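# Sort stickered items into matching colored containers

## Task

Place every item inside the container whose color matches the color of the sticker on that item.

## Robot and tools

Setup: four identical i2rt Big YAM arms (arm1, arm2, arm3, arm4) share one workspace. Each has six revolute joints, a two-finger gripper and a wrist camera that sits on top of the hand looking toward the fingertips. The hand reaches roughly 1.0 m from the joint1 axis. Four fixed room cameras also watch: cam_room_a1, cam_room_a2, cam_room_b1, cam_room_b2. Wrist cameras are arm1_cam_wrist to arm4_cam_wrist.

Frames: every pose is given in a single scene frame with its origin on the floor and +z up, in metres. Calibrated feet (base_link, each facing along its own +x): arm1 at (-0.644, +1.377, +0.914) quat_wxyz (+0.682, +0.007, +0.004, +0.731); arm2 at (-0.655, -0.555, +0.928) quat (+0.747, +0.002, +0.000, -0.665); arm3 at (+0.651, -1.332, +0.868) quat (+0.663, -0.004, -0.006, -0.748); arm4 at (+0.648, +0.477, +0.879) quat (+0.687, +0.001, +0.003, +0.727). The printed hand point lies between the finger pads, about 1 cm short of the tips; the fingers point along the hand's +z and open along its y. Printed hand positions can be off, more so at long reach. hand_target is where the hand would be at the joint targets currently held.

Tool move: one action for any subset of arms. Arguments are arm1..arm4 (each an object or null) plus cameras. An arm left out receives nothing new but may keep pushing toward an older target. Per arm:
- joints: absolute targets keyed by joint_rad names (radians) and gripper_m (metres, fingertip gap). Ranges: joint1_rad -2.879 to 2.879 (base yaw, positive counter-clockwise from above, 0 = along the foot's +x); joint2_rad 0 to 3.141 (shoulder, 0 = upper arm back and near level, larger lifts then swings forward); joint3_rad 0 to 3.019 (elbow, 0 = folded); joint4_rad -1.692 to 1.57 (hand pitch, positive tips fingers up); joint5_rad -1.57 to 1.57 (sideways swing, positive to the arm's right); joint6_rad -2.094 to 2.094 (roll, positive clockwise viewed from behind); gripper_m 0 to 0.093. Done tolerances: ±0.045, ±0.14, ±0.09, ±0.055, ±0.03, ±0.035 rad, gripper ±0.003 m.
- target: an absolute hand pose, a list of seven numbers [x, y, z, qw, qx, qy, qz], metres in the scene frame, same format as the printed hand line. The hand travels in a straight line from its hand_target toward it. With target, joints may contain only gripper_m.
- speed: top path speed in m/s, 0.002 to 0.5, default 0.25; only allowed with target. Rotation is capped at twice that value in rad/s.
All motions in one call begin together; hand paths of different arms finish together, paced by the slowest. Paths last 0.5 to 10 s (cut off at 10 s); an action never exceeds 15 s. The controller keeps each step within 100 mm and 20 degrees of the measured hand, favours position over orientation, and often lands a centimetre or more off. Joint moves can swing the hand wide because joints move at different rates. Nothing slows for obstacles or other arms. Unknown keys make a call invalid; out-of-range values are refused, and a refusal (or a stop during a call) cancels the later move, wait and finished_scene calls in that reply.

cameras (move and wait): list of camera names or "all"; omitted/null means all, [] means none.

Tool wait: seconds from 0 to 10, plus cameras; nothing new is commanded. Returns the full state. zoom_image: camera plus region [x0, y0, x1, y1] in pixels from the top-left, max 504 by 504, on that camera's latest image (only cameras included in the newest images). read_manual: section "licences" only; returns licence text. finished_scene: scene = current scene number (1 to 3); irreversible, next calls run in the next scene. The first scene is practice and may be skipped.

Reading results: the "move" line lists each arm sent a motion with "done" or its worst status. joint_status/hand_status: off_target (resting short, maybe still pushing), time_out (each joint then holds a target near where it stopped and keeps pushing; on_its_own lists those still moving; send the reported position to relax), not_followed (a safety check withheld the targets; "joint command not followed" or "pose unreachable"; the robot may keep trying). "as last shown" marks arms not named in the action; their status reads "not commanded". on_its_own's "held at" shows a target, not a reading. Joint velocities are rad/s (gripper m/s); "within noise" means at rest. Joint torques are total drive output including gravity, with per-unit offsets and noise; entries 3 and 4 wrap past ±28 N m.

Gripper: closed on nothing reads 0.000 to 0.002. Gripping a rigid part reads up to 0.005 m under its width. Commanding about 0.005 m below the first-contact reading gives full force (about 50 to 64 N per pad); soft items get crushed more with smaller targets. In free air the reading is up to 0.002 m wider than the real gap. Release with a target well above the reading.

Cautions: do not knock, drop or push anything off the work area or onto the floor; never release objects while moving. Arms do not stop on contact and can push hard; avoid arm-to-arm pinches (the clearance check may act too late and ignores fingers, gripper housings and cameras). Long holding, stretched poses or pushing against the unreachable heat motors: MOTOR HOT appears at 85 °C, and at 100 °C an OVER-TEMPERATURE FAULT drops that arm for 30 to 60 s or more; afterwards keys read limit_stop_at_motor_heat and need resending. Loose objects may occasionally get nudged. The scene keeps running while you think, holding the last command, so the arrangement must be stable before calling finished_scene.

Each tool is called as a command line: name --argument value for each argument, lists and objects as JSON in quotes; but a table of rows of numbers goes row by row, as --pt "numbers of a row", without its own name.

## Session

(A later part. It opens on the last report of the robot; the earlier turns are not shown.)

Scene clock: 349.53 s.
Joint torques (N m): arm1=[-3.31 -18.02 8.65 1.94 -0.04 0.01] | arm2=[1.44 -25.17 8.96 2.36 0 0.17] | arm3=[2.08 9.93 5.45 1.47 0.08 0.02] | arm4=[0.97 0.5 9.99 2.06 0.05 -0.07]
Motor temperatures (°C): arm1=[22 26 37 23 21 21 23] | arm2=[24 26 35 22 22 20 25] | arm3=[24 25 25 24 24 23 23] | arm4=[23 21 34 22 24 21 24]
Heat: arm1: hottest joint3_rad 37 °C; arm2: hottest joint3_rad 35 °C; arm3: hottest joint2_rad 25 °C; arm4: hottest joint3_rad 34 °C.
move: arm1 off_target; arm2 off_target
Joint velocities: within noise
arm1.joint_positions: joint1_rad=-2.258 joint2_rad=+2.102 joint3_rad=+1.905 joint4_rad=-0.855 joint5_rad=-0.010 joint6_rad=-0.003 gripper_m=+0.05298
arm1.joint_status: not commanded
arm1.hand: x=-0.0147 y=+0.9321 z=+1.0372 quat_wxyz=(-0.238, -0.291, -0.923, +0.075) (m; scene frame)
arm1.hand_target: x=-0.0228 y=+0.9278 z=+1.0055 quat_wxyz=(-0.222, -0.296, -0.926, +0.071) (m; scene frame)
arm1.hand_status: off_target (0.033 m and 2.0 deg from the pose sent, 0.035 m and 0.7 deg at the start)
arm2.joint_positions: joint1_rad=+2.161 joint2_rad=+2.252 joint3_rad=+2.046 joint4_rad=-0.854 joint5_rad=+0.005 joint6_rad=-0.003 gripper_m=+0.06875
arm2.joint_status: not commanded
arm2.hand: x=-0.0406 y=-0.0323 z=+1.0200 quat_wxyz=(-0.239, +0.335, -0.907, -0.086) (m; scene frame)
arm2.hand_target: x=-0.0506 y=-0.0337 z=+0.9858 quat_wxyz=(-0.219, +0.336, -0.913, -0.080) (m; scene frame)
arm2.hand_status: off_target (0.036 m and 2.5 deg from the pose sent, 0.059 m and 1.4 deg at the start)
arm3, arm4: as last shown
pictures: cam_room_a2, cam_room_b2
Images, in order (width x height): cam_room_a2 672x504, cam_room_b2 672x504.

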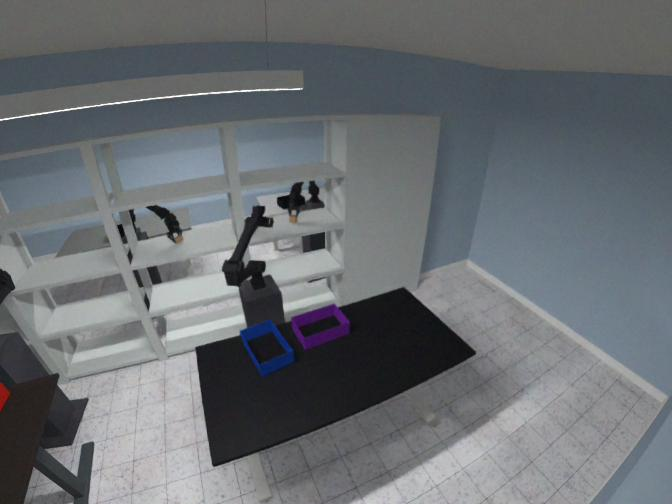

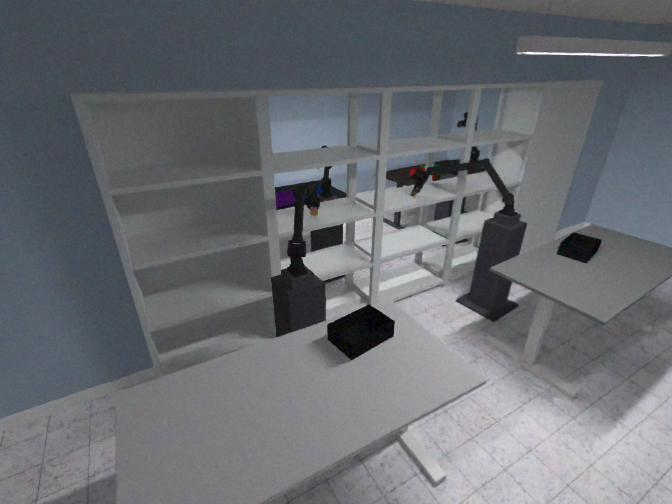

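move --arm1 '{"target": [-0.028, 0.935, 0.99, 0.1818, 0.2984, 0.9355, -0.058], "speed": 0.06}' --arm2 '{"target": [-0.055, -0.038, 0.97, -0.179, 0.3387, -0.9212, -0.0658], "speed": 0.06}' --cameras '["cam_room_b2", "cam_room_a2"]'

zoom_image --camera "cam_room_b2" --region '[280, 160, 440, 240]'

zoom_image --camera "cam_room_a2" --region '[130, 170, 340, 260]'

Scene clock: 356.87 s.
Joint torques (N m): arm1=[-2.37 -15.03 11.49 -0.02 0.02 0.06] | arm2=[1.32 -21.6 12.74 0.25 -0.04 0.11] | arm3=[1.96 9.93 5.42 1.47 0.09 0.03] | arm4=[1.26 1.26 9.95 2.06 0.05 -0.08]
Motor temperatures (°C): arm1=[22 27 36 23 21 21 23] | arm2=[24 27 34 22 22 20 25] | arm3=[24 25 25 24 24 23 23] | arm4=[23 21 34 22 24 21 24]
Heat: arm1: hottest joint3_rad 36 °C; arm2: hottest joint3_rad 34 °C; arm3: hottest joint2_rad 25 °C; arm4: hottest joint3_rad 34 °C.
move: arm1 off_target; arm2 off_target
Joint velocities: within noise
arm1.joint_positions: joint1_rad=-2.258 joint2_rad=+2.102 joint3_rad=+1.910 joint4_rad=-0.890 joint5_rad=-0.010 joint6_rad=-0.005 gripper_m=+0.05298
arm1.joint_status: not commanded
arm1.hand: x=-0.0197 y=+0.9357 z=+1.0359 quat_wxyz=(-0.224, -0.292, -0.927, +0.071) (m; scene frame)
arm1.hand_target: x=-0.0294 y=+0.9363 z=+0.9913 quat_wxyz=(-0.182, -0.298, -0.935, +0.058) (m; scene frame)
arm1.hand_status: off_target (0.047 m and 5.2 deg from the pose sent, 0.049 m and 6.9 deg at the start)
arm2.joint_positions: joint1_rad=+2.161 joint2_rad=+2.252 joint3_rad=+2.054 joint4_rad=-0.905 joint5_rad=+0.005 joint6_rad=+0.003 gripper_m=+0.06875
arm2.joint_status: not commanded
arm2.hand: x=-0.0473 y=-0.0381 z=+1.0180 quat_wxyz=(-0.219, +0.335, -0.913, -0.079) (m; scene frame)
arm2.hand_target: x=-0.0566 y=-0.0396 z=+0.9711 quat_wxyz=(-0.180, +0.339, -0.921, -0.066) (m; scene frame)
arm2.hand_status: off_target (0.049 m and 5.0 deg from the pose sent, 0.052 m and 7.5 deg at the start)
arm3.joint_positions: joint1_rad=+1.392 joint2_rad=+0.276 joint3_rad=+1.523 joint4_rad=-1.645 joint5_rad=-0.002 joint6_rad=-0.008 gripper_m=+0.09397
arm3.joint_status: not commanded
arm3.hand: x=+0.6734 y=-1.3311 z=+1.4334 quat_wxyz=(-0.548, -0.117, -0.823, +0.090) (m; scene frame)
arm3.hand_target: x=+0.6704 y=-1.3303 z=+1.4364 quat_wxyz=(-0.551, -0.117, -0.822, +0.086) (m; scene frame)
arm3.hand_status: not commanded
arm4: as last shown
pictures: cam_room_a2, cam_room_b2
Images, in order (width x height): cam_room_a2 672x504, cam_room_b2 672x504.

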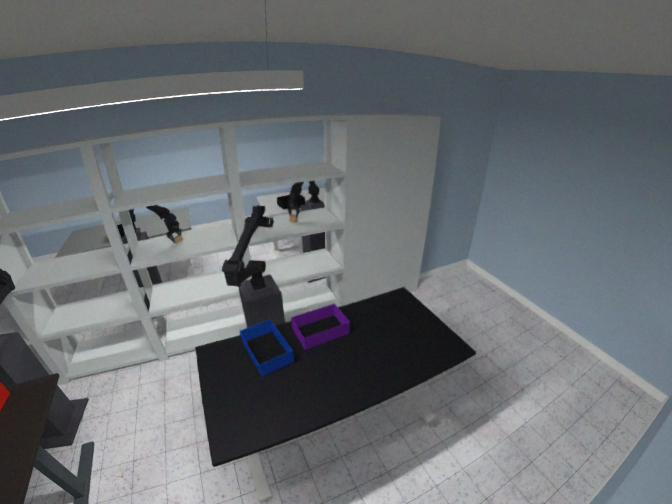

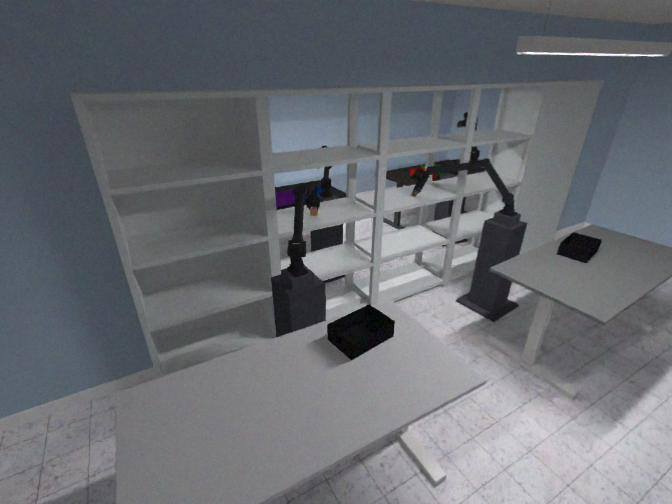

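Scaled by 3.150.

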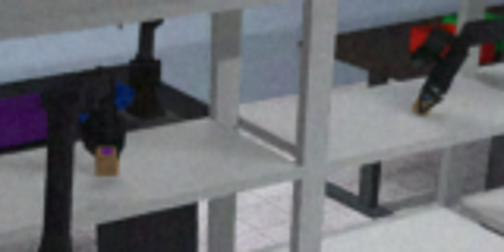

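Scaled by 2.400.

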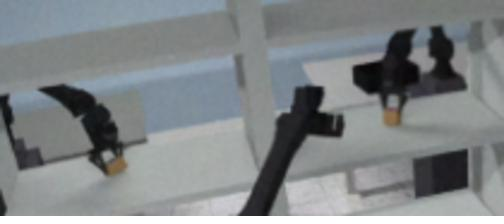

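move --cameras '["arm1_cam_wrist", "arm2_cam_wrist"]'

Scene clock: 363.10 s.
Joint torques (N m): arm1=[-2.37 -15.15 11.58 -0.05 0.02 0.09] | arm2=[1.32 -21.6 12.7 0.24 -0.04 0.11] | arm3=[1.96 9.93 5.44 1.48 0.08 0.02] | arm4=[1.2 0.73 10.11 2.09 0.05 -0.09]
Motor temperatures (°C): arm1=[21 27 36 23 21 21 23] | arm2=[24 28 35 22 22 20 25] | arm3=[24 25 25 24 24 23 23] | arm4=[23 21 34 22 24 21 24]
Heat: arm1: hottest joint3_rad 36 °C; arm2: hottest joint3_rad 35 °C; arm3: hottest joint2_rad 25 °C; arm4: hottest joint3_rad 34 °C.
Joint velocities: within noise
arm1.joint_positions: joint1_rad=-2.258 joint2_rad=+2.102 joint3_rad=+1.910 joint4_rad=-0.890 joint5_rad=-0.010 joint6_rad=-0.005 gripper_m=+0.05298
arm1.joint_status: not commanded
arm1.hand: x=-0.0197 y=+0.9357 z=+1.0359 quat_wxyz=(-0.224, -0.292, -0.927, +0.071) (m; scene frame)
arm1.hand_target: x=-0.0294 y=+0.9363 z=+0.9913 quat_wxyz=(-0.182, -0.298, -0.935, +0.058) (m; scene frame)
arm1.hand_status: off_target (0.047 m and 5.2 deg from the pose sent, 0.049 m and 6.9 deg at the start)
arm2.joint_positions: joint1_rad=+2.161 joint2_rad=+2.252 joint3_rad=+2.054 joint4_rad=-0.905 joint5_rad=+0.005 joint6_rad=+0.003 gripper_m=+0.06875
arm2.joint_status: not commanded
arm2.hand: x=-0.0473 y=-0.0381 z=+1.0180 quat_wxyz=(-0.219, +0.335, -0.913, -0.079) (m; scene frame)
arm2.hand_target: x=-0.0566 y=-0.0396 z=+0.9711 quat_wxyz=(-0.180, +0.339, -0.921, -0.066) (m; scene frame)
arm2.hand_status: off_target (0.049 m and 5.0 deg from the pose sent, 0.052 m and 7.5 deg at the start)
arm3.joint_positions: joint1_rad=+1.392 joint2_rad=+0.276 joint3_rad=+1.523 joint4_rad=-1.645 joint5_rad=-0.002 joint6_rad=-0.008 gripper_m=+0.09397
arm3.joint_status: not commanded
arm3.hand: x=+0.6734 y=-1.3311 z=+1.4334 quat_wxyz=(-0.548, -0.117, -0.823, +0.090) (m; scene frame)
arm3.hand_target: x=+0.6704 y=-1.3303 z=+1.4364 quat_wxyz=(-0.551, -0.117, -0.822, +0.086) (m; scene frame)
arm3.hand_status: not commanded
arm4.joint_positions: joint1_rad=+0.961 joint2_rad=+0.349 joint3_rad=+0.689 joint4_rad=-0.731 joint5_rad=+0.052 joint6_rad=+0.025 gripper_m=+0.09402
arm4.joint_status: not commanded
arm4.hand: x=+0.4194 y=+0.6318 z=+1.2374 quat_wxyz=(-0.164, +0.791, -0.252, -0.533) (m; scene frame)
arm4.hand_target: x=+0.4203 y=+0.6300 z=+1.2499 quat_wxyz=(-0.170, +0.782, -0.242, -0.548) (m; scene frame)
arm4.hand_status: not commanded
pictures: arm1_cam_wrist, arm2_cam_wrist
Images, in order (width x height): arm1_cam_wrist 672x504, arm2_cam_wrist 672x504.

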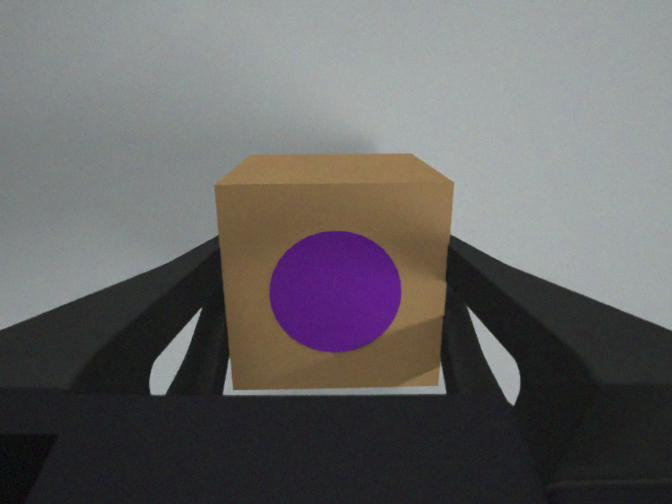

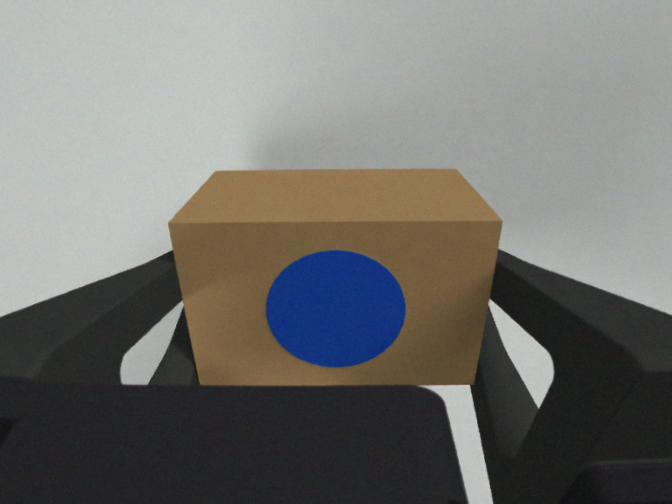

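move --arm1 '{"target": [-0.029, 0.936, 0.975, 0.1818, 0.2984, 0.9355, -0.058], "speed": 0.06}' --arm2 '{"target": [-0.056, -0.039, 0.94, -0.179, 0.3387, -0.9212, -0.0658], "speed": 0.06}' --cameras '["arm2_cam_wrist"]'

Scene clock: 368.50 s.
Joint torques (N m): arm1=[-2.14 -14.92 8.75 0.81 0.04 0.08] | arm2=[1.26 -20.54 8.38 2.35 0.01 0.11] | arm3=[1.85 9.93 5.45 1.44 0.09 0.03] | arm4=[0.91 0.21 9.89 1.99 0.07 -0.08]
Motor temperatures (°C): arm1=[21 27 36 23 21 21 23] | arm2=[24 28 35 22 22 20 25] | arm3=[24 25 25 24 24 23 23] | arm4=[23 21 34 22 24 21 24]
Heat: arm1: hottest joint3_rad 36 °C; arm2: hottest joint3_rad 35 °C; arm3: hottest joint2_rad 25 °C; arm4: hottest joint3_rad 34 °C.
move: arm1 off_target; arm2 off_target
Joint velocities: within noise
arm1.joint_positions: joint1_rad=-2.258 joint2_rad=+2.102 joint3_rad=+1.910 joint4_rad=-0.884 joint5_rad=-0.010 joint6_rad=-0.005 gripper_m=+0.05298
arm1.joint_status: not commanded
arm1.hand: x=-0.0186 y=+0.9350 z=+1.0366 quat_wxyz=(-0.227, -0.291, -0.926, +0.072) (m; scene frame)
arm1.hand_target: x=-0.0313 y=+0.9381 z=+0.9772 quat_wxyz=(-0.182, -0.298, -0.935, +0.058) (m; scene frame)
arm1.hand_status: off_target (0.062 m and 5.6 deg from the pose sent, 0.062 m and 5.2 deg at the start)
arm2.joint_positions: joint1_rad=+2.161 joint2_rad=+2.252 joint3_rad=+2.052 joint4_rad=-0.891 joint5_rad=+0.004 joint6_rad=+0.003 gripper_m=+0.06875
arm2.joint_status: not commanded
arm2.hand: x=-0.0455 y=-0.0363 z=+1.0185 quat_wxyz=(-0.225, +0.334, -0.912, -0.082) (m; scene frame)
arm2.hand_target: x=-0.0599 y=-0.0427 z=+0.9431 quat_wxyz=(-0.179, +0.339, -0.921, -0.066) (m; scene frame)
arm2.hand_status: off_target (0.079 m and 5.7 deg from the pose sent, 0.079 m and 5.0 deg at the start)
arm3, arm4: as last shown
pictures: arm2_cam_wrist
Images, in order (width x height): arm2_cam_wrist 672x504.

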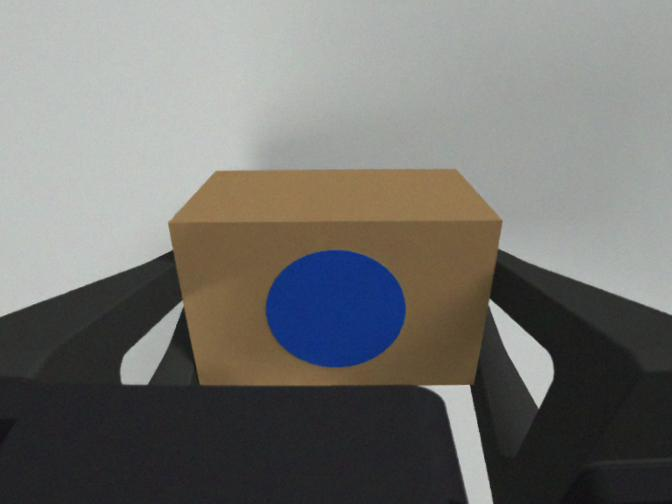

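move --arm1 '{"target": [-0.025, 0.936, 1.02, 0.200, 0.297, 0.931, -0.064], "speed": 0.1}' --arm2 '{"target": [-0.052, -0.039, 0.99, -0.2, 0.337, -0.917, -0.073], "speed": 0.1}' --cameras '["arm2_cam_wrist"]'

move --arm1 '{"joints": {"gripper_m": 0.066}}' --arm2 '{"joints": {"gripper_m": 0.08}}' --cameras '["arm1_cam_wrist", "arm2_cam_wrist"]'

Scene clock: 374.47 s.
Joint torques (N m): arm1=[-2.43 -18.32 11.97 -0.08 0.08 0.08] | arm2=[0.97 -24.29 11.64 0.79 0 0.08] | arm3=[2.02 9.88 5.44 1.47 0.09 0.02] | arm4=[1.38 0.85 9.87 2.06 0.03 -0.11]
Motor temperatures (°C): arm1=[21 27 35 23 21 21 23] | arm2=[24 28 34 22 22 20 25] | arm3=[24 25 25 24 24 23 23] | arm4=[23 21 34 22 24 21 24]
Heat: arm1: hottest joint3_rad 35 °C; arm2: hottest joint3_rad 34 °C; arm3: hottest joint2_rad 25 °C; arm4: hottest joint3_rad 34 °C.
move: arm1 off_target; arm2 off_target
Joint velocities: within noise
arm1.joint_positions: joint1_rad=-2.258 joint2_rad=+2.102 joint3_rad=+1.914 joint4_rad=-0.898 joint5_rad=-0.008 joint6_rad=-0.005 gripper_m=+0.05298
arm1.joint_status: not commanded
arm1.hand: x=-0.0203 y=+0.9359 z=+1.0368 quat_wxyz=(-0.222, -0.292, -0.928, +0.071) (m; scene frame)
arm1.hand_target: x=-0.0251 y=+0.9362 z=+1.0204 quat_wxyz=(-0.201, -0.297, -0.931, +0.064) (m; scene frame)
arm1.hand_status: off_target (0.017 m and 2.8 deg from the pose sent, 0.018 m and 3.3 deg at the start)
arm2.joint_positions: joint1_rad=+2.161 joint2_rad=+2.250 joint3_rad=+2.047 joint4_rad=-0.886 joint5_rad=+0.004 joint6_rad=+0.003 gripper_m=+0.06875
arm2.joint_status: not commanded
arm2.hand: x=-0.0457 y=-0.0364 z=+1.0186 quat_wxyz=(-0.226, +0.334, -0.911, -0.082) (m; scene frame)
arm2.hand_target: x=-0.0524 y=-0.0394 z=+0.9904 quat_wxyz=(-0.200, +0.337, -0.917, -0.073) (m; scene frame)
arm2.hand_status: off_target (0.029 m and 3.2 deg from the pose sent, 0.029 m and 3.1 deg at the start)
arm3, arm4: as last shown
pictures: arm2_cam_wrist
Images, in order (width x height): arm2_cam_wrist 672x504.

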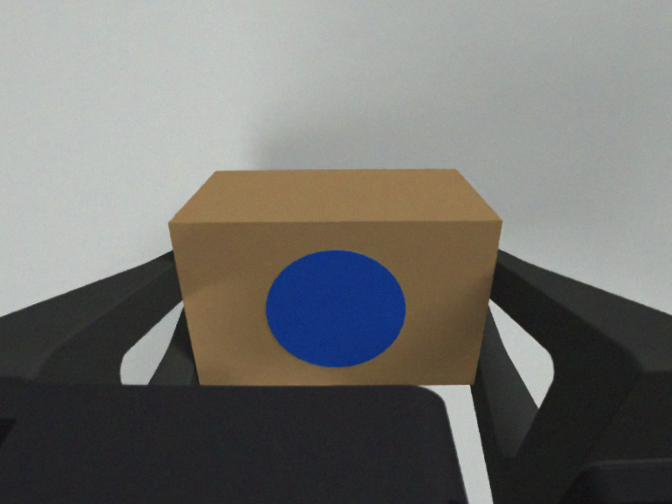

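Scene clock: 375.07 s.
Joint torques (N m): arm1=[-1.61 -18.67 11.96 0.73 0.06 0.04] | arm2=[0.91 -24.53 11.64 1.18 0.01 0.08] | arm3=[1.9 9.88 5.38 1.46 0.09 0.02] | arm4=[0.62 0.79 10.03 2.09 0.02 -0.11]
Motor temperatures (°C): arm1=[21 27 35 23 21 21 23] | arm2=[24 28 34 22 22 20 25] | arm3=[24 25 25 24 24 23 23] | arm4=[23 21 34 22 24 21 24]
Heat: arm1: hottest joint3_rad 35 °C; arm2: hottest joint3_rad 34 °C; arm3: hottest joint2_rad 25 °C; arm4: hottest joint3_rad 34 °C.
move: arm1 done; arm2 done
Joint velocities: within noise
arm1.joint_positions: joint1_rad=-2.258 joint2_rad=+2.116 joint3_rad=+1.914 joint4_rad=-0.921 joint5_rad=-0.008 joint6_rad=-0.005 gripper_m=+0.06596
arm1.joint_status: all done
arm1.hand: x=-0.0246 y=+0.9389 z=+1.0239 quat_wxyz=(-0.205, -0.293, -0.931, +0.065) (m; scene frame)
arm1.hand_target: x=-0.0251 y=+0.9362 z=+1.0202 quat_wxyz=(-0.201, -0.297, -0.931, +0.064) (m; scene frame)
arm1.hand_status: not commanded
arm2.joint_positions: joint1_rad=+2.161 joint2_rad=+2.252 joint3_rad=+2.047 joint4_rad=-0.896 joint5_rad=+0.004 joint6_rad=+0.003 gripper_m=+0.07992
arm2.joint_status: all done
arm2.hand: x=-0.0474 y=-0.0378 z=+1.0160 quat_wxyz=(-0.221, +0.335, -0.913, -0.080) (m; scene frame)
arm2.hand_target: x=-0.0524 y=-0.0394 z=+0.9904 quat_wxyz=(-0.200, +0.337, -0.917, -0.073) (m; scene frame)
arm2.hand_status: not commanded
arm3, arm4: as last shown
pictures: arm1_cam_wrist, arm2_cam_wrist
Images, in order (width x height): arm1_cam_wrist 672x504, arm2_cam_wrist 672x504.

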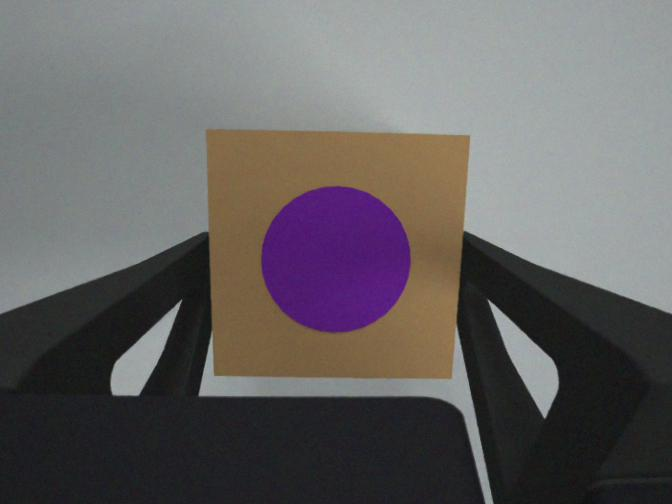

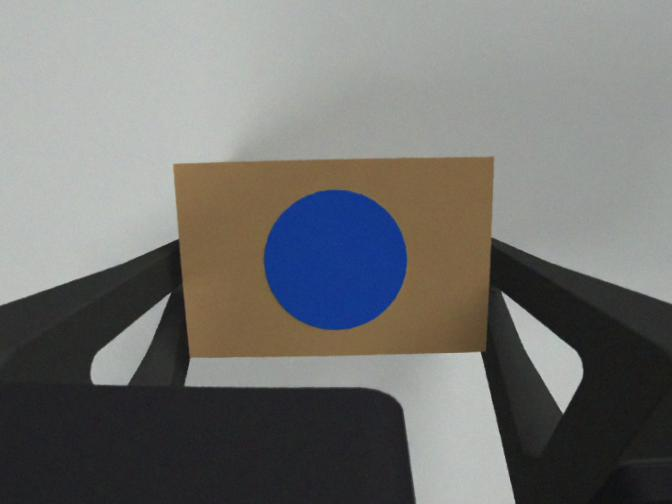

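move --arm1 '{"joints":{"gripper_m":0.09}}' --arm2 '{"joints":{"gripper_m":0.092}}' --cameras '["arm1_cam_wrist","arm2_cam_wrist","arm4_cam_wrist"]'

Scene clock: 411.47 s.
Joint torques (N m): arm1=[-1.9 -19.72 12.1 0.64 0.03 0.08] | arm2=[1.03 -24.53 11.62 1.17 0.01 0.08] | arm3=[1.9 10.05 5.41 1.5 0.09 0.02] | arm4=[1.08 0.67 9.94 2 0.04 -0.07]
Motor temperatures (°C): arm1=[21 29 34 23 21 21 22] | arm2=[24 30 33 22 22 20 24] | arm3=[24 25 25 24 24 23 23] | arm4=[23 21 34 22 24 21 24]
Heat: arm1: hottest joint3_rad 34 °C; arm2: hottest joint3_rad 33 °C; arm3: hottest joint2_rad 25 °C; arm4: hottest joint3_rad 34 °C.
move: arm1 done; arm2 done
Joint velocities: within noise
arm1.joint_positions: joint1_rad=-2.258 joint2_rad=+2.116 joint3_rad=+1.914 joint4_rad=-0.921 joint5_rad=-0.008 joint6_rad=-0.005 gripper_m=+0.08994
arm1.joint_status: all done
arm1.hand: x=-0.0246 y=+0.9389 z=+1.0239 quat_wxyz=(-0.205, -0.293, -0.931, +0.065) (m; scene frame)
arm1.hand_target: x=-0.0251 y=+0.9362 z=+1.0202 quat_wxyz=(-0.201, -0.297, -0.931, +0.064) (m; scene frame)
arm1.hand_status: not commanded
arm2.joint_positions: joint1_rad=+2.161 joint2_rad=+2.252 joint3_rad=+2.047 joint4_rad=-0.896 joint5_rad=+0.004 joint6_rad=+0.003 gripper_m=+0.09189
arm2.joint_status: all done
arm2.hand: x=-0.0474 y=-0.0378 z=+1.0160 quat_wxyz=(-0.221, +0.335, -0.913, -0.080) (m; scene frame)
arm2.hand_target: x=-0.0524 y=-0.0394 z=+0.9904 quat_wxyz=(-0.200, +0.337, -0.917, -0.073) (m; scene frame)
arm2.hand_status: not commanded
arm3, arm4: as last shown
pictures: arm1_cam_wrist, arm2_cam_wrist, arm4_cam_wrist
Images, in order (width x height): arm1_cam_wrist 672x504, arm2_cam_wrist 672x504, arm4_cam_wrist 672x504.

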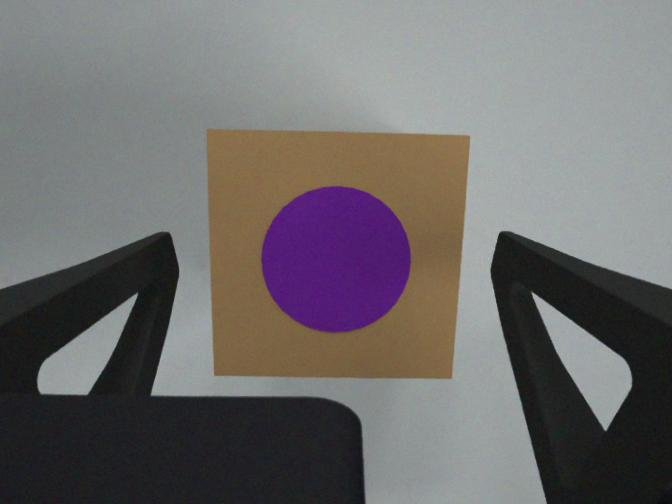

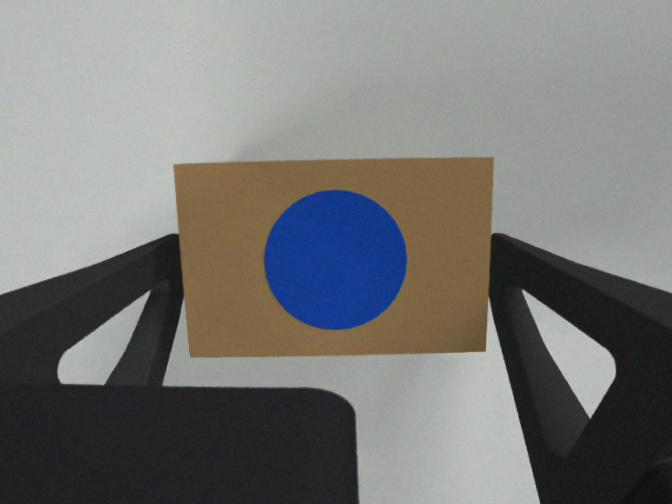

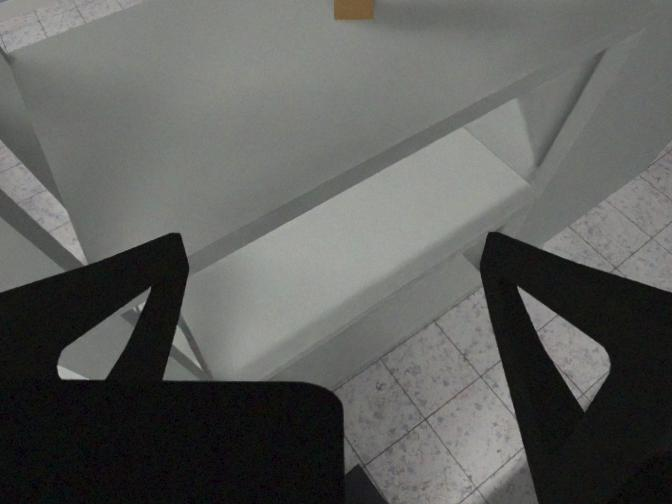

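move --arm1 '{"target":[-0.03,0.942,1.12,-0.205,-0.293,-0.931,0.065]}' --arm2 '{"target":[-0.052,-0.04,1.11,-0.221,0.335,-0.913,-0.080]}' --cameras '[]'

move --arm1 '{"target":[-0.383,1.192,1.13,-0.205,-0.293,-0.931,0.065],"speed":0.4}' --arm2 '{"target":[-0.411,-0.348,1.13,-0.221,0.335,-0.913,-0.080],"speed":0.4}' --arm4 '{"target":[0.40,0.64,1.15,0.1255,0.4123,0.8625,-0.2625],"speed":0.3}' --cameras '["arm4_cam_wrist","arm1_cam_wrist","arm2_cam_wrist"]'

Scene clock: 418.90 s.
Joint torques (N m): arm1=[-1.85 -20.19 15.82 0.62 -0.02 0] | arm2=[0.97 -25.47 15.9 1.1 0.07 0.08] | arm3=[2.02 9.88 5.44 1.5 0.08 0.02] | arm4=[0.91 1.08 10.06 2.09 0.03 -0.08]
Motor temperatures (°C): arm1=[21 29 34 23 21 21 22] | arm2=[24 30 34 22 22 20 24] | arm3=[24 25 25 24 24 23 23] | arm4=[23 21 34 22 24 21 24]
Heat: arm1: hottest joint3_rad 34 °C; arm2: hottest joint3_rad 34 °C; arm3: hottest joint2_rad 25 °C; arm4: hottest joint3_rad 34 °C.
move: arm1 off_target; arm2 off_target
Joint velocities: within noise
arm1.joint_positions: joint1_rad=-2.258 joint2_rad=+2.068 joint3_rad=+2.019 joint4_rad=-1.125 joint5_rad=-0.008 joint6_rad=-0.005 gripper_m=+0.08994
arm1.joint_status: not commanded
arm1.hand: x=-0.0384 y=+0.9493 z=+1.0887 quat_wxyz=(-0.181, -0.295, -0.936, +0.058) (m; scene frame)
arm1.hand_target: x=-0.0311 y=+0.9429 z=+1.1200 quat_wxyz=(-0.205, -0.293, -0.931, +0.065) (m; scene frame)
arm1.hand_status: off_target (0.033 m and 2.9 deg from the pose sent, 0.096 m and 0.0 deg at the start)
arm2.joint_positions: joint1_rad=+2.161 joint2_rad=+2.187 joint3_rad=+2.155 joint4_rad=-1.089 joint5_rad=+0.004 joint6_rad=+0.003 gripper_m=+0.09189
arm2.joint_status: not commanded
arm2.hand: x=-0.0580 y=-0.0470 z=+1.0970 quat_wxyz=(-0.211, +0.336, -0.915, -0.077) (m; scene frame)
arm2.hand_target: x=-0.0525 y=-0.0404 z=+1.1099 quat_wxyz=(-0.221, +0.335, -0.912, -0.080) (m; scene frame)
arm2.hand_status: off_target (0.016 m and 1.2 deg from the pose sent, 0.094 m and 0.1 deg at the start)
arm3, arm4: as last shown
pictures: none
No camera images: "cameras" was empty.

Scene clock: 424.30 s.
Joint torques (N m): arm1=[-1.85 -2.67 11.36 0.79 -0.04 0] | arm2=[0.97 -5.66 10.59 1.18 0.08 0.08] | arm3=[2.02 9.88 5.44 1.46 0.08 0.03] | arm4=[2.2 -6.36 11.79 -0.44 0.06 -0.09]
Motor temperatures (°C): arm1=[21 29 34 23 21 21 22] | arm2=[24 30 33 22 22 20 24] | arm3=[24 25 25 24 24 23 23] | arm4=[23 21 35 22 24 21 24]
Heat: arm1: hottest joint3_rad 34 °C; arm2: hottest joint3_rad 33 °C; arm3: hottest joint2_rad 25 °C; arm4: hottest joint3_rad 35 °C.
move: arm1 done; arm2 off_target; arm4 off_target
Joint velocities: within noise
arm1.joint_positions: joint1_rad=-2.258 joint2_rad=+0.874 joint3_rad=+0.811 joint4_rad=-1.056 joint5_rad=-0.011 joint6_rad=-0.006 gripper_m=+0.08994
arm1.joint_status: not commanded
arm1.hand: x=-0.3794 y=+1.1928 z=+1.1284 quat_wxyz=(-0.207, -0.292, -0.932, +0.064) (m; scene frame)
arm1.hand_target: x=-0.3829 y=+1.1921 z=+1.1300 quat_wxyz=(-0.205, -0.293, -0.932, +0.065) (m; scene frame)
arm1.hand_status: done (0.004 m and 0.2 deg from the pose sent, 0.424 m and 2.9 deg at the start)
arm2.joint_positions: joint1_rad=+2.161 joint2_rad=+0.876 joint3_rad=+0.772 joint4_rad=-0.971 joint5_rad=+0.004 joint6_rad=+0.003 gripper_m=+0.09189
arm2.joint_status: not commanded
arm2.hand: x=-0.4050 y=-0.3435 z=+1.1385 quat_wxyz=(-0.233, +0.334, -0.910, -0.085) (m; scene frame)
arm2.hand_target: x=-0.4108 y=-0.3479 z=+1.1301 quat_wxyz=(-0.221, +0.335, -0.913, -0.080) (m; scene frame)
arm2.hand_status: off_target (0.011 m and 1.5 deg from the pose sent, 0.465 m and 1.2 deg at the start)
arm3: as last shown
arm4.joint_positions: joint1_rad=+0.855 joint2_rad=+1.152 joint3_rad=+1.136 joint4_rad=-1.669 joint5_rad=-0.139 joint6_rad=-2.085 gripper_m=+0.09403
arm4.joint_status: not commanded
arm4.hand: x=+0.4103 y=+0.6336 z=+1.1354 quat_wxyz=(+0.069, +0.756, +0.649, -0.060) (m; scene frame)
arm4.hand_target: x=+0.3999 y=+0.6390 z=+1.1498 quat_wxyz=(+0.056, +0.748, +0.658, -0.061) (m; scene frame)
arm4.hand_status: off_target (0.019 m and 52.7 deg from the pose sent, 0.090 m and 153.6 deg at the start; pose on its path clipped on 72 of 162 steps; a joint's target at an end of its range on 91 of 162 steps)
pictures: arm1_cam_wrist, arm2_cam_wrist, arm4_cam_wrist
Images, in order (width x height): arm1_cam_wrist 672x504, arm2_cam_wrist 672x504, arm4_cam_wrist 672x504.

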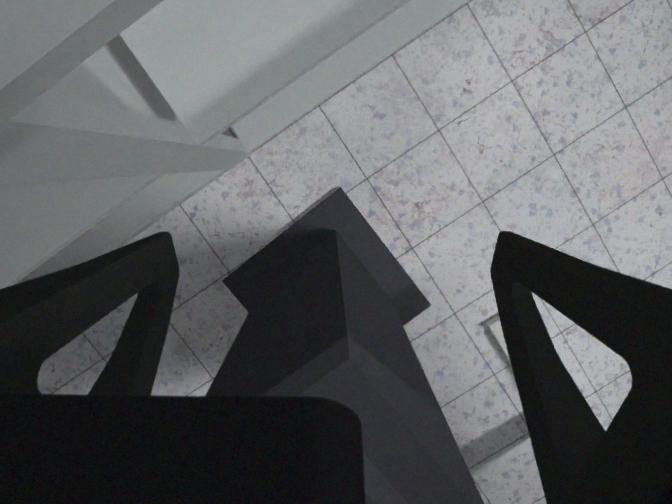

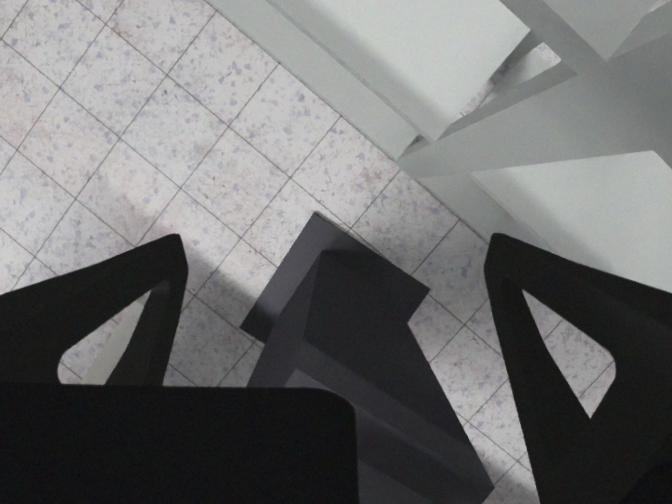

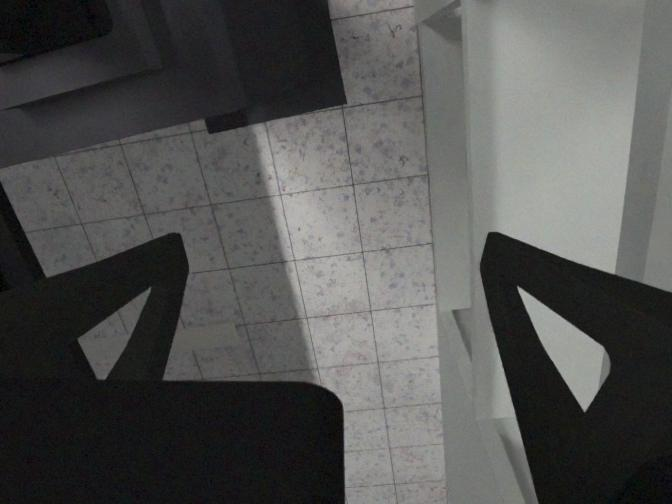

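move --arm4 '{"joints":{"joint1_rad":0.911,"joint2_rad":0.682,"joint3_rad":0.748,"joint4_rad":-1.026,"joint5_rad":0,"joint6_rad":0}}' --cameras '["arm4_cam_wrist"]'

Scene clock: 433.93 s.
Joint torques (N m): arm1=[-2.9 -2.26 11.34 0.58 -0.05 -0.04] | arm2=[0.97 -5.54 10.58 1.2 0.07 0.09] | arm3=[1.96 9.88 5.44 1.44 0.09 0.02] | arm4=[1.08 -1.85 8.95 1.5 0.21 0.15]
Motor temperatures (°C): arm1=[21 28 35 23 21 21 22] | arm2=[24 29 33 22 22 20 24] | arm3=[24 25 25 24 24 23 23] | arm4=[23 21 35 22 24 21 24]
Heat: arm1: hottest joint3_rad 35 °C; arm2: hottest joint3_rad 33 °C; arm3: hottest joint2_rad 25 °C; arm4: hottest joint3_rad 35 °C.
move: arm4 done
Joint velocities: within noise
arm1, arm2, arm3: as last shown
arm1.hand_target: x=-0.3829 y=+1.1920 z=+1.1300 quat_wxyz=(-0.205, -0.293, -0.932, +0.065) (m; scene frame)
arm4.joint_positions: joint1_rad=+0.909 joint2_rad=+0.682 joint3_rad=+0.752 joint4_rad=-1.042 joint5_rad=-0.003 joint6_rad=-0.014 gripper_m=+0.09406
arm4.joint_status: all done
arm4.hand: x=+0.4104 y=+0.6433 z=+1.1253 quat_wxyz=(-0.086, +0.914, -0.279, -0.283) (m; scene frame)
arm4.hand_target: x=+0.4082 y=+0.6446 z=+1.1253 quat_wxyz=(-0.087, +0.910, -0.284, -0.289) (m; scene frame)
arm4.hand_status: not commanded
pictures: arm4_cam_wrist
Images, in order (width x height): arm4_cam_wrist 672x504.

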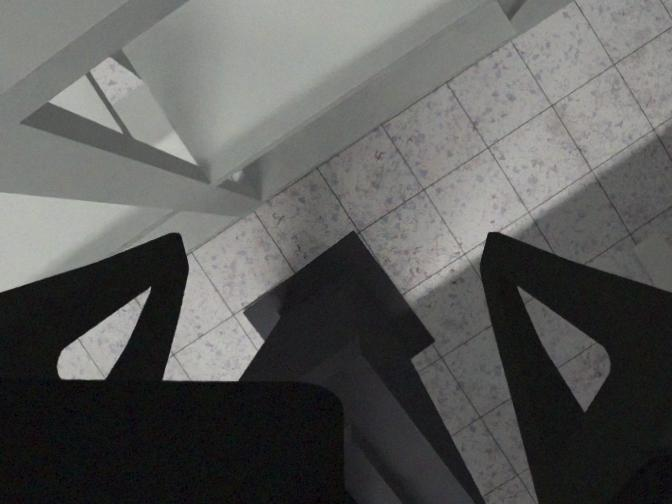

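move --arm4 '{"target":[-0.022,0.937,1.125,-0.0718,0.9265,-0.2877,-0.2311],"speed":0.35}' --cameras '["arm4_cam_wrist"]'

Scene clock: 440.43 s.
Joint torques (N m): arm1=[-2.9 -2.14 11.32 0.73 -0.05 -0.08] | arm2=[1.03 -5.6 10.61 1.18 0.07 0.08] | arm3=[2.14 9.7 5.38 1.51 0.08 0.02] | arm4=[1.55 -24.76 12.68 0.46 0.18 0.15]
Motor temperatures (°C): arm1=[21 27 35 23 21 21 22] | arm2=[24 28 33 22 22 20 24] | arm3=[24 25 25 24 24 23 23] | arm4=[23 22 36 22 24 21 24]
Heat: arm1: hottest joint3_rad 35 °C; arm2: hottest joint3_rad 33 °C; arm3: hottest joint2_rad 25 °C; arm4: hottest joint3_rad 36 °C.
move: arm4 off_target
Joint velocities: within noise
arm1, arm2: as last shown
arm3.joint_positions: joint1_rad=+1.392 joint2_rad=+0.276 joint3_rad=+1.523 joint4_rad=-1.645 joint5_rad=-0.002 joint6_rad=-0.008 gripper_m=+0.09397
arm3.joint_status: not commanded
arm3.hand: x=+0.6734 y=-1.3311 z=+1.4334 quat_wxyz=(-0.548, -0.117, -0.823, +0.090) (m; scene frame)
arm3.hand_target: x=+0.6704 y=-1.3303 z=+1.4364 quat_wxyz=(-0.551, -0.117, -0.822, +0.086) (m; scene frame)
arm3.hand_status: not commanded
arm4.joint_positions: joint1_rad=+0.909 joint2_rad=+2.277 joint3_rad=+2.513 joint4_rad=-1.325 joint5_rad=+0.004 joint6_rad=-0.012 gripper_m=+0.09406
arm4.joint_status: not commanded
arm4.hand: x=-0.0116 y=+0.9371 z=+1.1267 quat_wxyz=(-0.072, +0.928, -0.285, -0.228) (m; scene frame)
arm4.hand_target: x=-0.0215 y=+0.9365 z=+1.1249 quat_wxyz=(-0.072, +0.926, -0.288, -0.232) (m; scene frame)
arm4.hand_status: off_target (0.011 m and 0.5 deg from the pose sent, 0.523 m and 6.4 deg at the start)
pictures: arm4_cam_wrist
Images, in order (width x height): arm4_cam_wrist 672x504.

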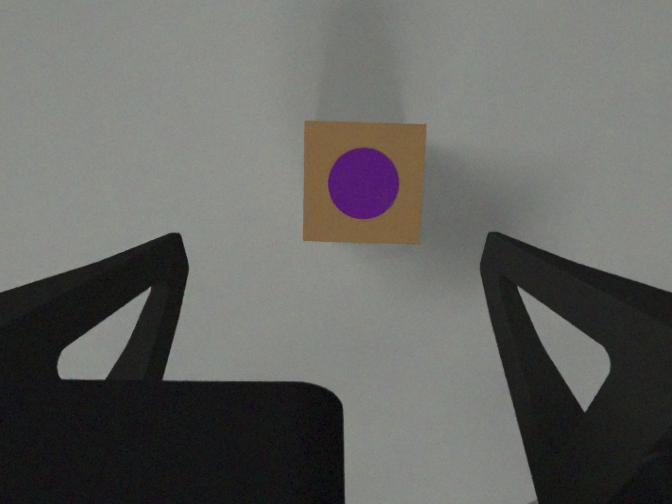

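move --arm4 '{"target":[-0.026,0.962,1.09,-0.0718,0.9265,-0.2877,-0.2311],"speed":0.2}' --cameras '["arm4_cam_wrist"]'

Scene clock: 452.40 s.
Joint torques (N m): arm1=[-2.61 -1.9 11.43 0.77 -0.03 -0.07] | arm2=[0.97 -5.66 10.58 1.17 0.07 0.08] | arm3=[1.96 9.82 5.44 1.48 0.09 0.03] | arm4=[0.62 -25.47 12.86 0.92 -0.02 -0.04]
Motor temperatures (°C): arm1=[21 27 35 23 21 21 22] | arm2=[24 28 32 22 22 20 23] | arm3=[24 25 25 24 24 23 23] | arm4=[23 24 38 22 24 21 24]
Heat: arm1: hottest joint3_rad 35 °C; arm2: hottest joint3_rad 32 °C; arm3: hottest joint2_rad 25 °C; arm4: hottest joint3_rad 38 °C.
move: arm4 off_target
Joint velocities: within noise
arm1, arm2, arm3: as last shown
arm4.joint_positions: joint1_rad=+0.899 joint2_rad=+2.338 joint3_rad=+2.528 joint4_rad=-1.300 joint5_rad=-0.001 joint6_rad=-0.012 gripper_m=+0.09406
arm4.joint_status: not commanded
arm4.hand: x=-0.0190 y=+0.9505 z=+1.0887 quat_wxyz=(-0.068, +0.929, -0.290, -0.219) (m; scene frame)
arm4.hand_target: x=-0.0251 y=+0.9615 z=+1.0899 quat_wxyz=(-0.072, +0.926, -0.288, -0.232) (m; scene frame)
arm4.hand_status: off_target (0.014 m and 1.5 deg from the pose sent, 0.047 m and 0.5 deg at the start)
pictures: arm4_cam_wrist
Images, in order (width x height): arm4_cam_wrist 672x504.

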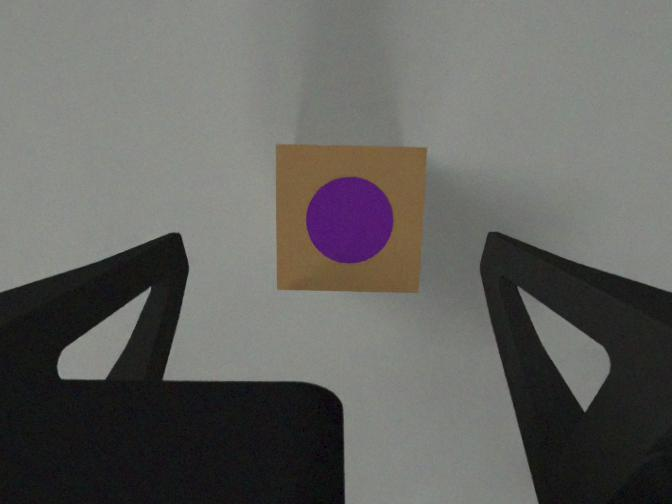

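move --arm4 '{"target":[-0.022,0.967,1.008,-0.0718,0.9265,-0.2877,-0.2311],"speed":0.15}' --cameras '["arm4_cam_wrist"]'

Scene clock: 457.47 s.
Joint torques (N m): arm1=[-2.61 -2.32 11.4 0.7 -0.06 -0.05] | arm2=[0.91 -5.66 10.56 1.18 0.08 0.1] | arm3=[1.73 9.76 5.44 1.44 0.09 0.02] | arm4=[-0.38 -27.75 8.8 1.31 -0.01 -0.07]
Motor temperatures (°C): arm1=[21 26 35 23 21 21 22] | arm2=[24 27 32 22 22 20 23] | arm3=[24 25 25 24 24 23 23] | arm4=[23 24 37 22 24 21 24]
Heat: arm1: hottest joint3_rad 35 °C; arm2: hottest joint3_rad 32 °C; arm3: hottest joint2_rad 25 °C; arm4: hottest joint3_rad 37 °C.
move: arm4 done
Joint velocities: within noise
arm1, arm2, arm3: as last shown
arm4.joint_positions: joint1_rad=+0.893 joint2_rad=+2.332 joint3_rad=+2.311 joint4_rad=-1.069 joint5_rad=-0.006 joint6_rad=-0.018 gripper_m=+0.09404
arm4.joint_status: not commanded
arm4.hand: x=-0.0247 y=+0.9595 z=+1.0126 quat_wxyz=(-0.070, +0.927, -0.289, -0.229) (m; scene frame)
arm4.hand_target: x=-0.0218 y=+0.9670 z=+1.0080 quat_wxyz=(-0.072, +0.927, -0.288, -0.231) (m; scene frame)
arm4.hand_status: done (0.009 m and 0.4 deg from the pose sent, 0.082 m and 1.5 deg at the start)
pictures: arm4_cam_wrist
Images, in order (width x height): arm4_cam_wrist 672x504.

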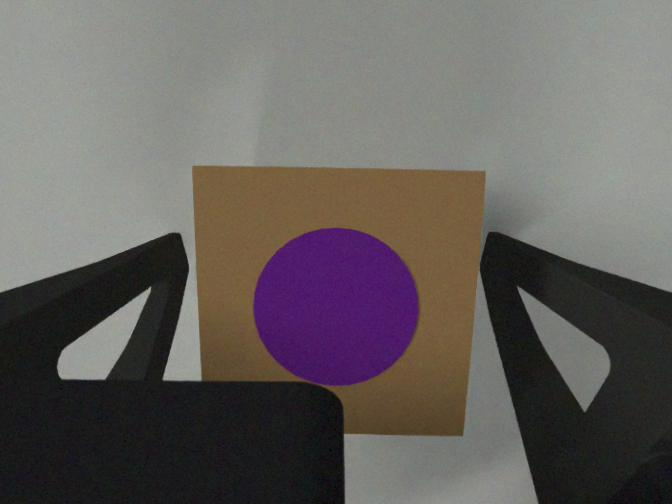

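move --arm4 '{"joints":{"gripper_m":0.04}}' --cameras '[]'

move --arm4 '{"target":[-0.022,0.967,1.1,-0.0718,0.9265,-0.2877,-0.2311],"speed":0.2}' --cameras '["arm4_cam_wrist"]'

Scene clock: 464.00 s.
Joint torques (N m): arm1=[-2.43 -2.32 11.34 0.59 -0.03 -0.04] | arm2=[0.97 -5.6 10.58 1.16 0.07 0.08] | arm3=[1.96 9.82 5.45 1.43 0.09 0.02] | arm4=[0.26 -28.22 8.8 1.29 -0.03 -0.1]
Motor temperatures (°C): arm1=[21 26 35 23 21 21 22] | arm2=[24 27 32 22 22 20 23] | arm3=[24 25 25 24 24 23 23] | arm4=[23 25 37 22 24 21 24]
Heat: arm1: hottest joint3_rad 35 °C; arm2: hottest joint3_rad 32 °C; arm3: hottest joint2_rad 25 °C; arm4: hottest joint3_rad 37 °C.
move: arm4 off_target
Joint velocities: within noise
arm1, arm2, arm3: as last shown
arm4.joint_positions: joint1_rad=+0.892 joint2_rad=+2.332 joint3_rad=+2.311 joint4_rad=-1.069 joint5_rad=-0.006 joint6_rad=-0.018 gripper_m=+0.05345
arm4.joint_status: gripper_m off_target (ended at +0.05348, target +0.04000)
arm4.hand: x=-0.0245 y=+0.9598 z=+1.0126 quat_wxyz=(-0.070, +0.927, -0.289, -0.229) (m; scene frame)
arm4.hand_target: x=-0.0218 y=+0.9670 z=+1.0080 quat_wxyz=(-0.072, +0.927, -0.288, -0.231) (m; scene frame)
arm4.hand_status: not commanded
pictures: none
No camera images: "cameras" was empty.

Scene clock: 465.60 s.
Joint torques (N m): arm1=[-2.02 -2.02 11.29 0.73 -0.03 -0.04] | arm2=[0.85 -5.6 10.56 1.14 0.07 0.09] | arm3=[1.96 9.93 5.41 1.47 0.09 0.03] | arm4=[-0.21 -25.47 12.77 0.36 0.01 -0.06]
Motor temperatures (°C): arm1=[21 26 35 23 21 21 22] | arm2=[24 27 32 22 22 20 23] | arm3=[24 25 25 24 24 23 23] | arm4=[23 26 37 22 24 21 25]
Heat: arm1: hottest joint3_rad 35 °C; arm2: hottest joint3_rad 32 °C; arm3: hottest joint2_rad 25 °C; arm4: hottest joint3_rad 37 °C.
move: arm4 off_target
Joint velocities: within noise
arm1, arm2, arm3: as last shown
arm4.joint_positions: joint1_rad=+0.892 joint2_rad=+2.356 joint3_rad=+2.586 joint4_rad=-1.325 joint5_rad=-0.006 joint6_rad=-0.018 gripper_m=+0.05345
arm4.joint_status: not commanded
arm4.hand: x=-0.0195 y=+0.9568 z=+1.0993 quat_wxyz=(-0.069, +0.928, -0.289, -0.226) (m; scene frame)
arm4.hand_target: x=-0.0214 y=+0.9667 z=+1.0998 quat_wxyz=(-0.072, +0.926, -0.288, -0.232) (m; scene frame)
arm4.hand_status: off_target (0.011 m and 0.7 deg from the pose sent, 0.088 m and 0.4 deg at the start)
pictures: arm4_cam_wrist
Images, in order (width x height): arm4_cam_wrist 672x504.

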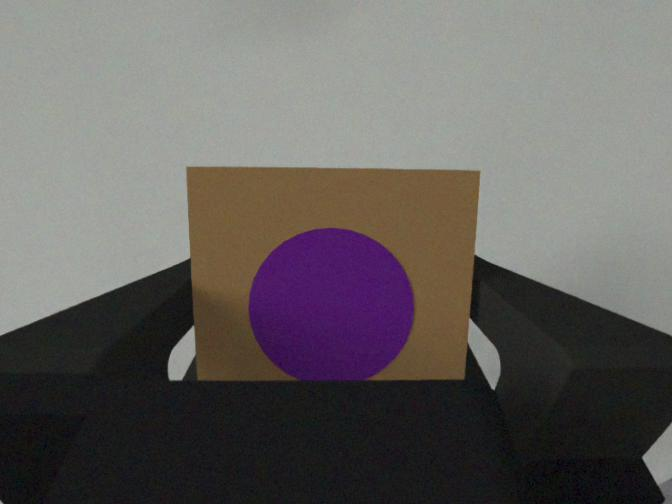

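move --arm4 '{"target":[0.42,0.645,1.13,-0.0718,0.9265,-0.2877,-0.2311],"speed":0.35}' --cameras '[]'

move --arm4 '{"joints":{"joint1_rad":-1.3,"joint2_rad":0.6,"joint3_rad":1.4,"joint4_rad":-1.6,"joint5_rad":0,"joint6_rad":0}}' --cameras '["arm4_cam_wrist"]'

Scene clock: 478.47 s.
Joint torques (N m): arm1=[-2.73 -2.61 11.37 0.75 -0.03 -0.05] | arm2=[0.91 -5.71 10.55 1.2 0.08 0.09] | arm3=[1.85 9.88 5.39 1.44 0.09 0.03] | arm4=[0.38 -2.02 9.25 0.46 -0.05 -0.06]
Motor temperatures (°C): arm1=[21 26 35 23 21 21 22] | arm2=[24 27 32 22 22 20 23] | arm3=[24 25 25 24 24 23 23] | arm4=[23 27 38 22 24 21 25]
Heat: arm1: hottest joint3_rad 35 °C; arm2: hottest joint3_rad 32 °C; arm3: hottest joint2_rad 25 °C; arm4: hottest joint3_rad 38 °C.
move: arm4 done
Joint velocities: within noise
arm1, arm2, arm3: as last shown
arm4.joint_positions: joint1_rad=+0.890 joint2_rad=+0.731 joint3_rad=+0.822 joint4_rad=-1.158 joint5_rad=-0.006 joint6_rad=-0.020 gripper_m=+0.05345
arm4.joint_status: not commanded
arm4.hand: x=+0.4180 y=+0.6439 z=+1.1329 quat_wxyz=(-0.074, +0.924, -0.288, -0.239) (m; scene frame)
arm4.hand_target: x=+0.4200 y=+0.6450 z=+1.1300 quat_wxyz=(-0.072, +0.927, -0.288, -0.231) (m; scene frame)
arm4.hand_status: done (0.004 m and 1.0 deg from the pose sent, 0.540 m and 0.6 deg at the start)
pictures: none
No camera images: "cameras" was empty.

Scene clock: 480.57 s.
Joint torques (N m): arm1=[-2.02 -2.37 11.23 0.75 -0.1 -0.05] | arm2=[0.85 -5.83 10.62 1.18 0.07 0.08] | arm3=[1.96 9.76 5.44 1.47 0.09 0.03] | arm4=[0.32 2.2 9.96 0.85 0.14 0.15]
Motor temperatures (°C): arm1=[21 26 35 23 21 21 22] | arm2=[24 26 32 22 22 20 23] | arm3=[24 25 25 24 24 23 23] | arm4=[23 27 38 22 24 21 25]
Heat: arm1: hottest joint3_rad 35 °C; arm2: hottest joint3_rad 32 °C; arm3: hottest joint2_rad 25 °C; arm4: hottest joint3_rad 38 °C.
move: arm4 done
Joint velocities: within noise
arm1.joint_positions: joint1_rad=-2.258 joint2_rad=+0.874 joint3_rad=+0.811 joint4_rad=-1.056 joint5_rad=-0.011 joint6_rad=-0.006 gripper_m=+0.08994
arm1.joint_status: not commanded
arm1.hand: x=-0.3794 y=+1.1928 z=+1.1284 quat_wxyz=(-0.207, -0.292, -0.932, +0.064) (m; scene frame)
arm1.hand_target: x=-0.3829 y=+1.1920 z=+1.1300 quat_wxyz=(-0.205, -0.293, -0.932, +0.065) (m; scene frame)
arm1.hand_status: not commanded
arm2.joint_positions: joint1_rad=+2.161 joint2_rad=+0.876 joint3_rad=+0.772 joint4_rad=-0.971 joint5_rad=+0.004 joint6_rad=+0.003 gripper_m=+0.09189
arm2.joint_status: not commanded
arm2.hand: x=-0.4050 y=-0.3435 z=+1.1385 quat_wxyz=(-0.233, +0.334, -0.910, -0.085) (m; scene frame)
arm2.hand_target: x=-0.4108 y=-0.3479 z=+1.1301 quat_wxyz=(-0.221, +0.335, -0.913, -0.080) (m; scene frame)
arm2.hand_status: not commanded
arm3: as last shown
arm4.joint_positions: joint1_rad=-1.295 joint2_rad=+0.599 joint3_rad=+1.361 joint4_rad=-1.589 joint5_rad=-0.001 joint6_rad=-0.013 gripper_m=+0.05343
arm4.joint_status: all done
arm4.hand: x=+0.8299 y=+0.5407 z=+1.3609 quat_wxyz=(-0.356, +0.161, -0.919, -0.057) (m; scene frame)
arm4.hand_target: x=+0.8255 y=+0.5381 z=+1.3761 quat_wxyz=(-0.368, +0.151, -0.915, -0.060) (m; scene frame)
arm4.hand_status: not commanded
pictures: arm4_cam_wrist
Images, in order (width x height): arm4_cam_wrist 672x504.

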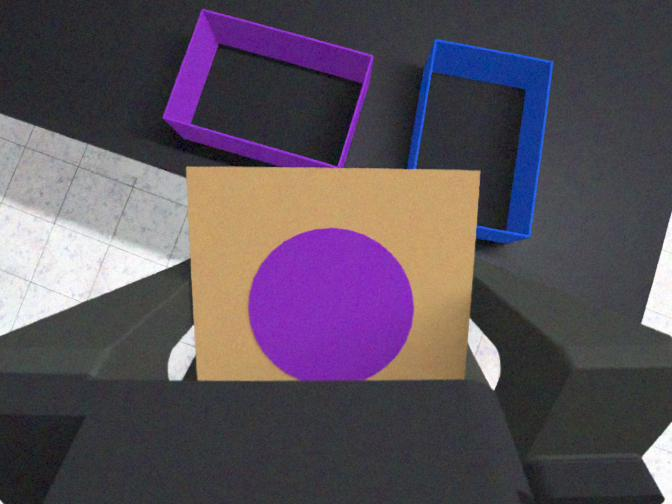

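move --arm4 '{"joints":{"joint1_rad":-1.08,"joint2_rad":1.55,"joint3_rad":1.16,"joint4_rad":-0.82}}' --cameras '["arm4_cam_wrist"]'

Scene clock: 490.97 s.
Joint torques (N m): arm1=[-2.37 -1.96 11.4 0.72 -0.08 -0.05] | arm2=[0.97 -5.66 10.59 1.14 0.07 0.08] | arm3=[1.9 9.76 5.41 1.46 0.08 0.02] | arm4=[0.44 -14.45 8.75 1.1 0.11 0.14]
Motor temperatures (°C): arm1=[21 25 35 23 21 21 22] | arm2=[24 26 32 22 22 20 23] | arm3=[24 25 25 24 24 23 23] | arm4=[23 26 37 22 24 21 26]
Heat: arm1: hottest joint3_rad 35 °C; arm2: hottest joint3_rad 32 °C; arm3: hottest joint2_rad 25 °C; arm4: hottest joint3_rad 37 °C.
move: arm4 done
Joint velocities: within noise
arm1, arm2, arm3: as last shown
arm4.joint_positions: joint1_rad=-1.082 joint2_rad=+1.545 joint3_rad=+1.155 joint4_rad=-0.835 joint5_rad=-0.001 joint6_rad=-0.013 gripper_m=+0.05343
arm4.joint_status: all done
arm4.hand: x=+1.0902 y=+0.7454 z=+1.0101 quat_wxyz=(-0.163, +0.272, -0.947, -0.045) (m; scene frame)
arm4.hand_target: x=+1.0944 y=+0.7489 z=+1.0112 quat_wxyz=(-0.170, +0.266, -0.948, -0.047) (m; scene frame)
arm4.hand_status: not commanded
pictures: arm4_cam_wrist
Images, in order (width x height): arm4_cam_wrist 672x504.

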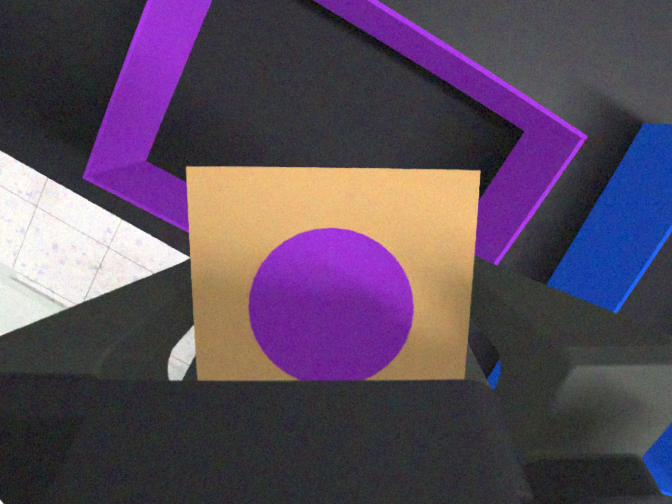

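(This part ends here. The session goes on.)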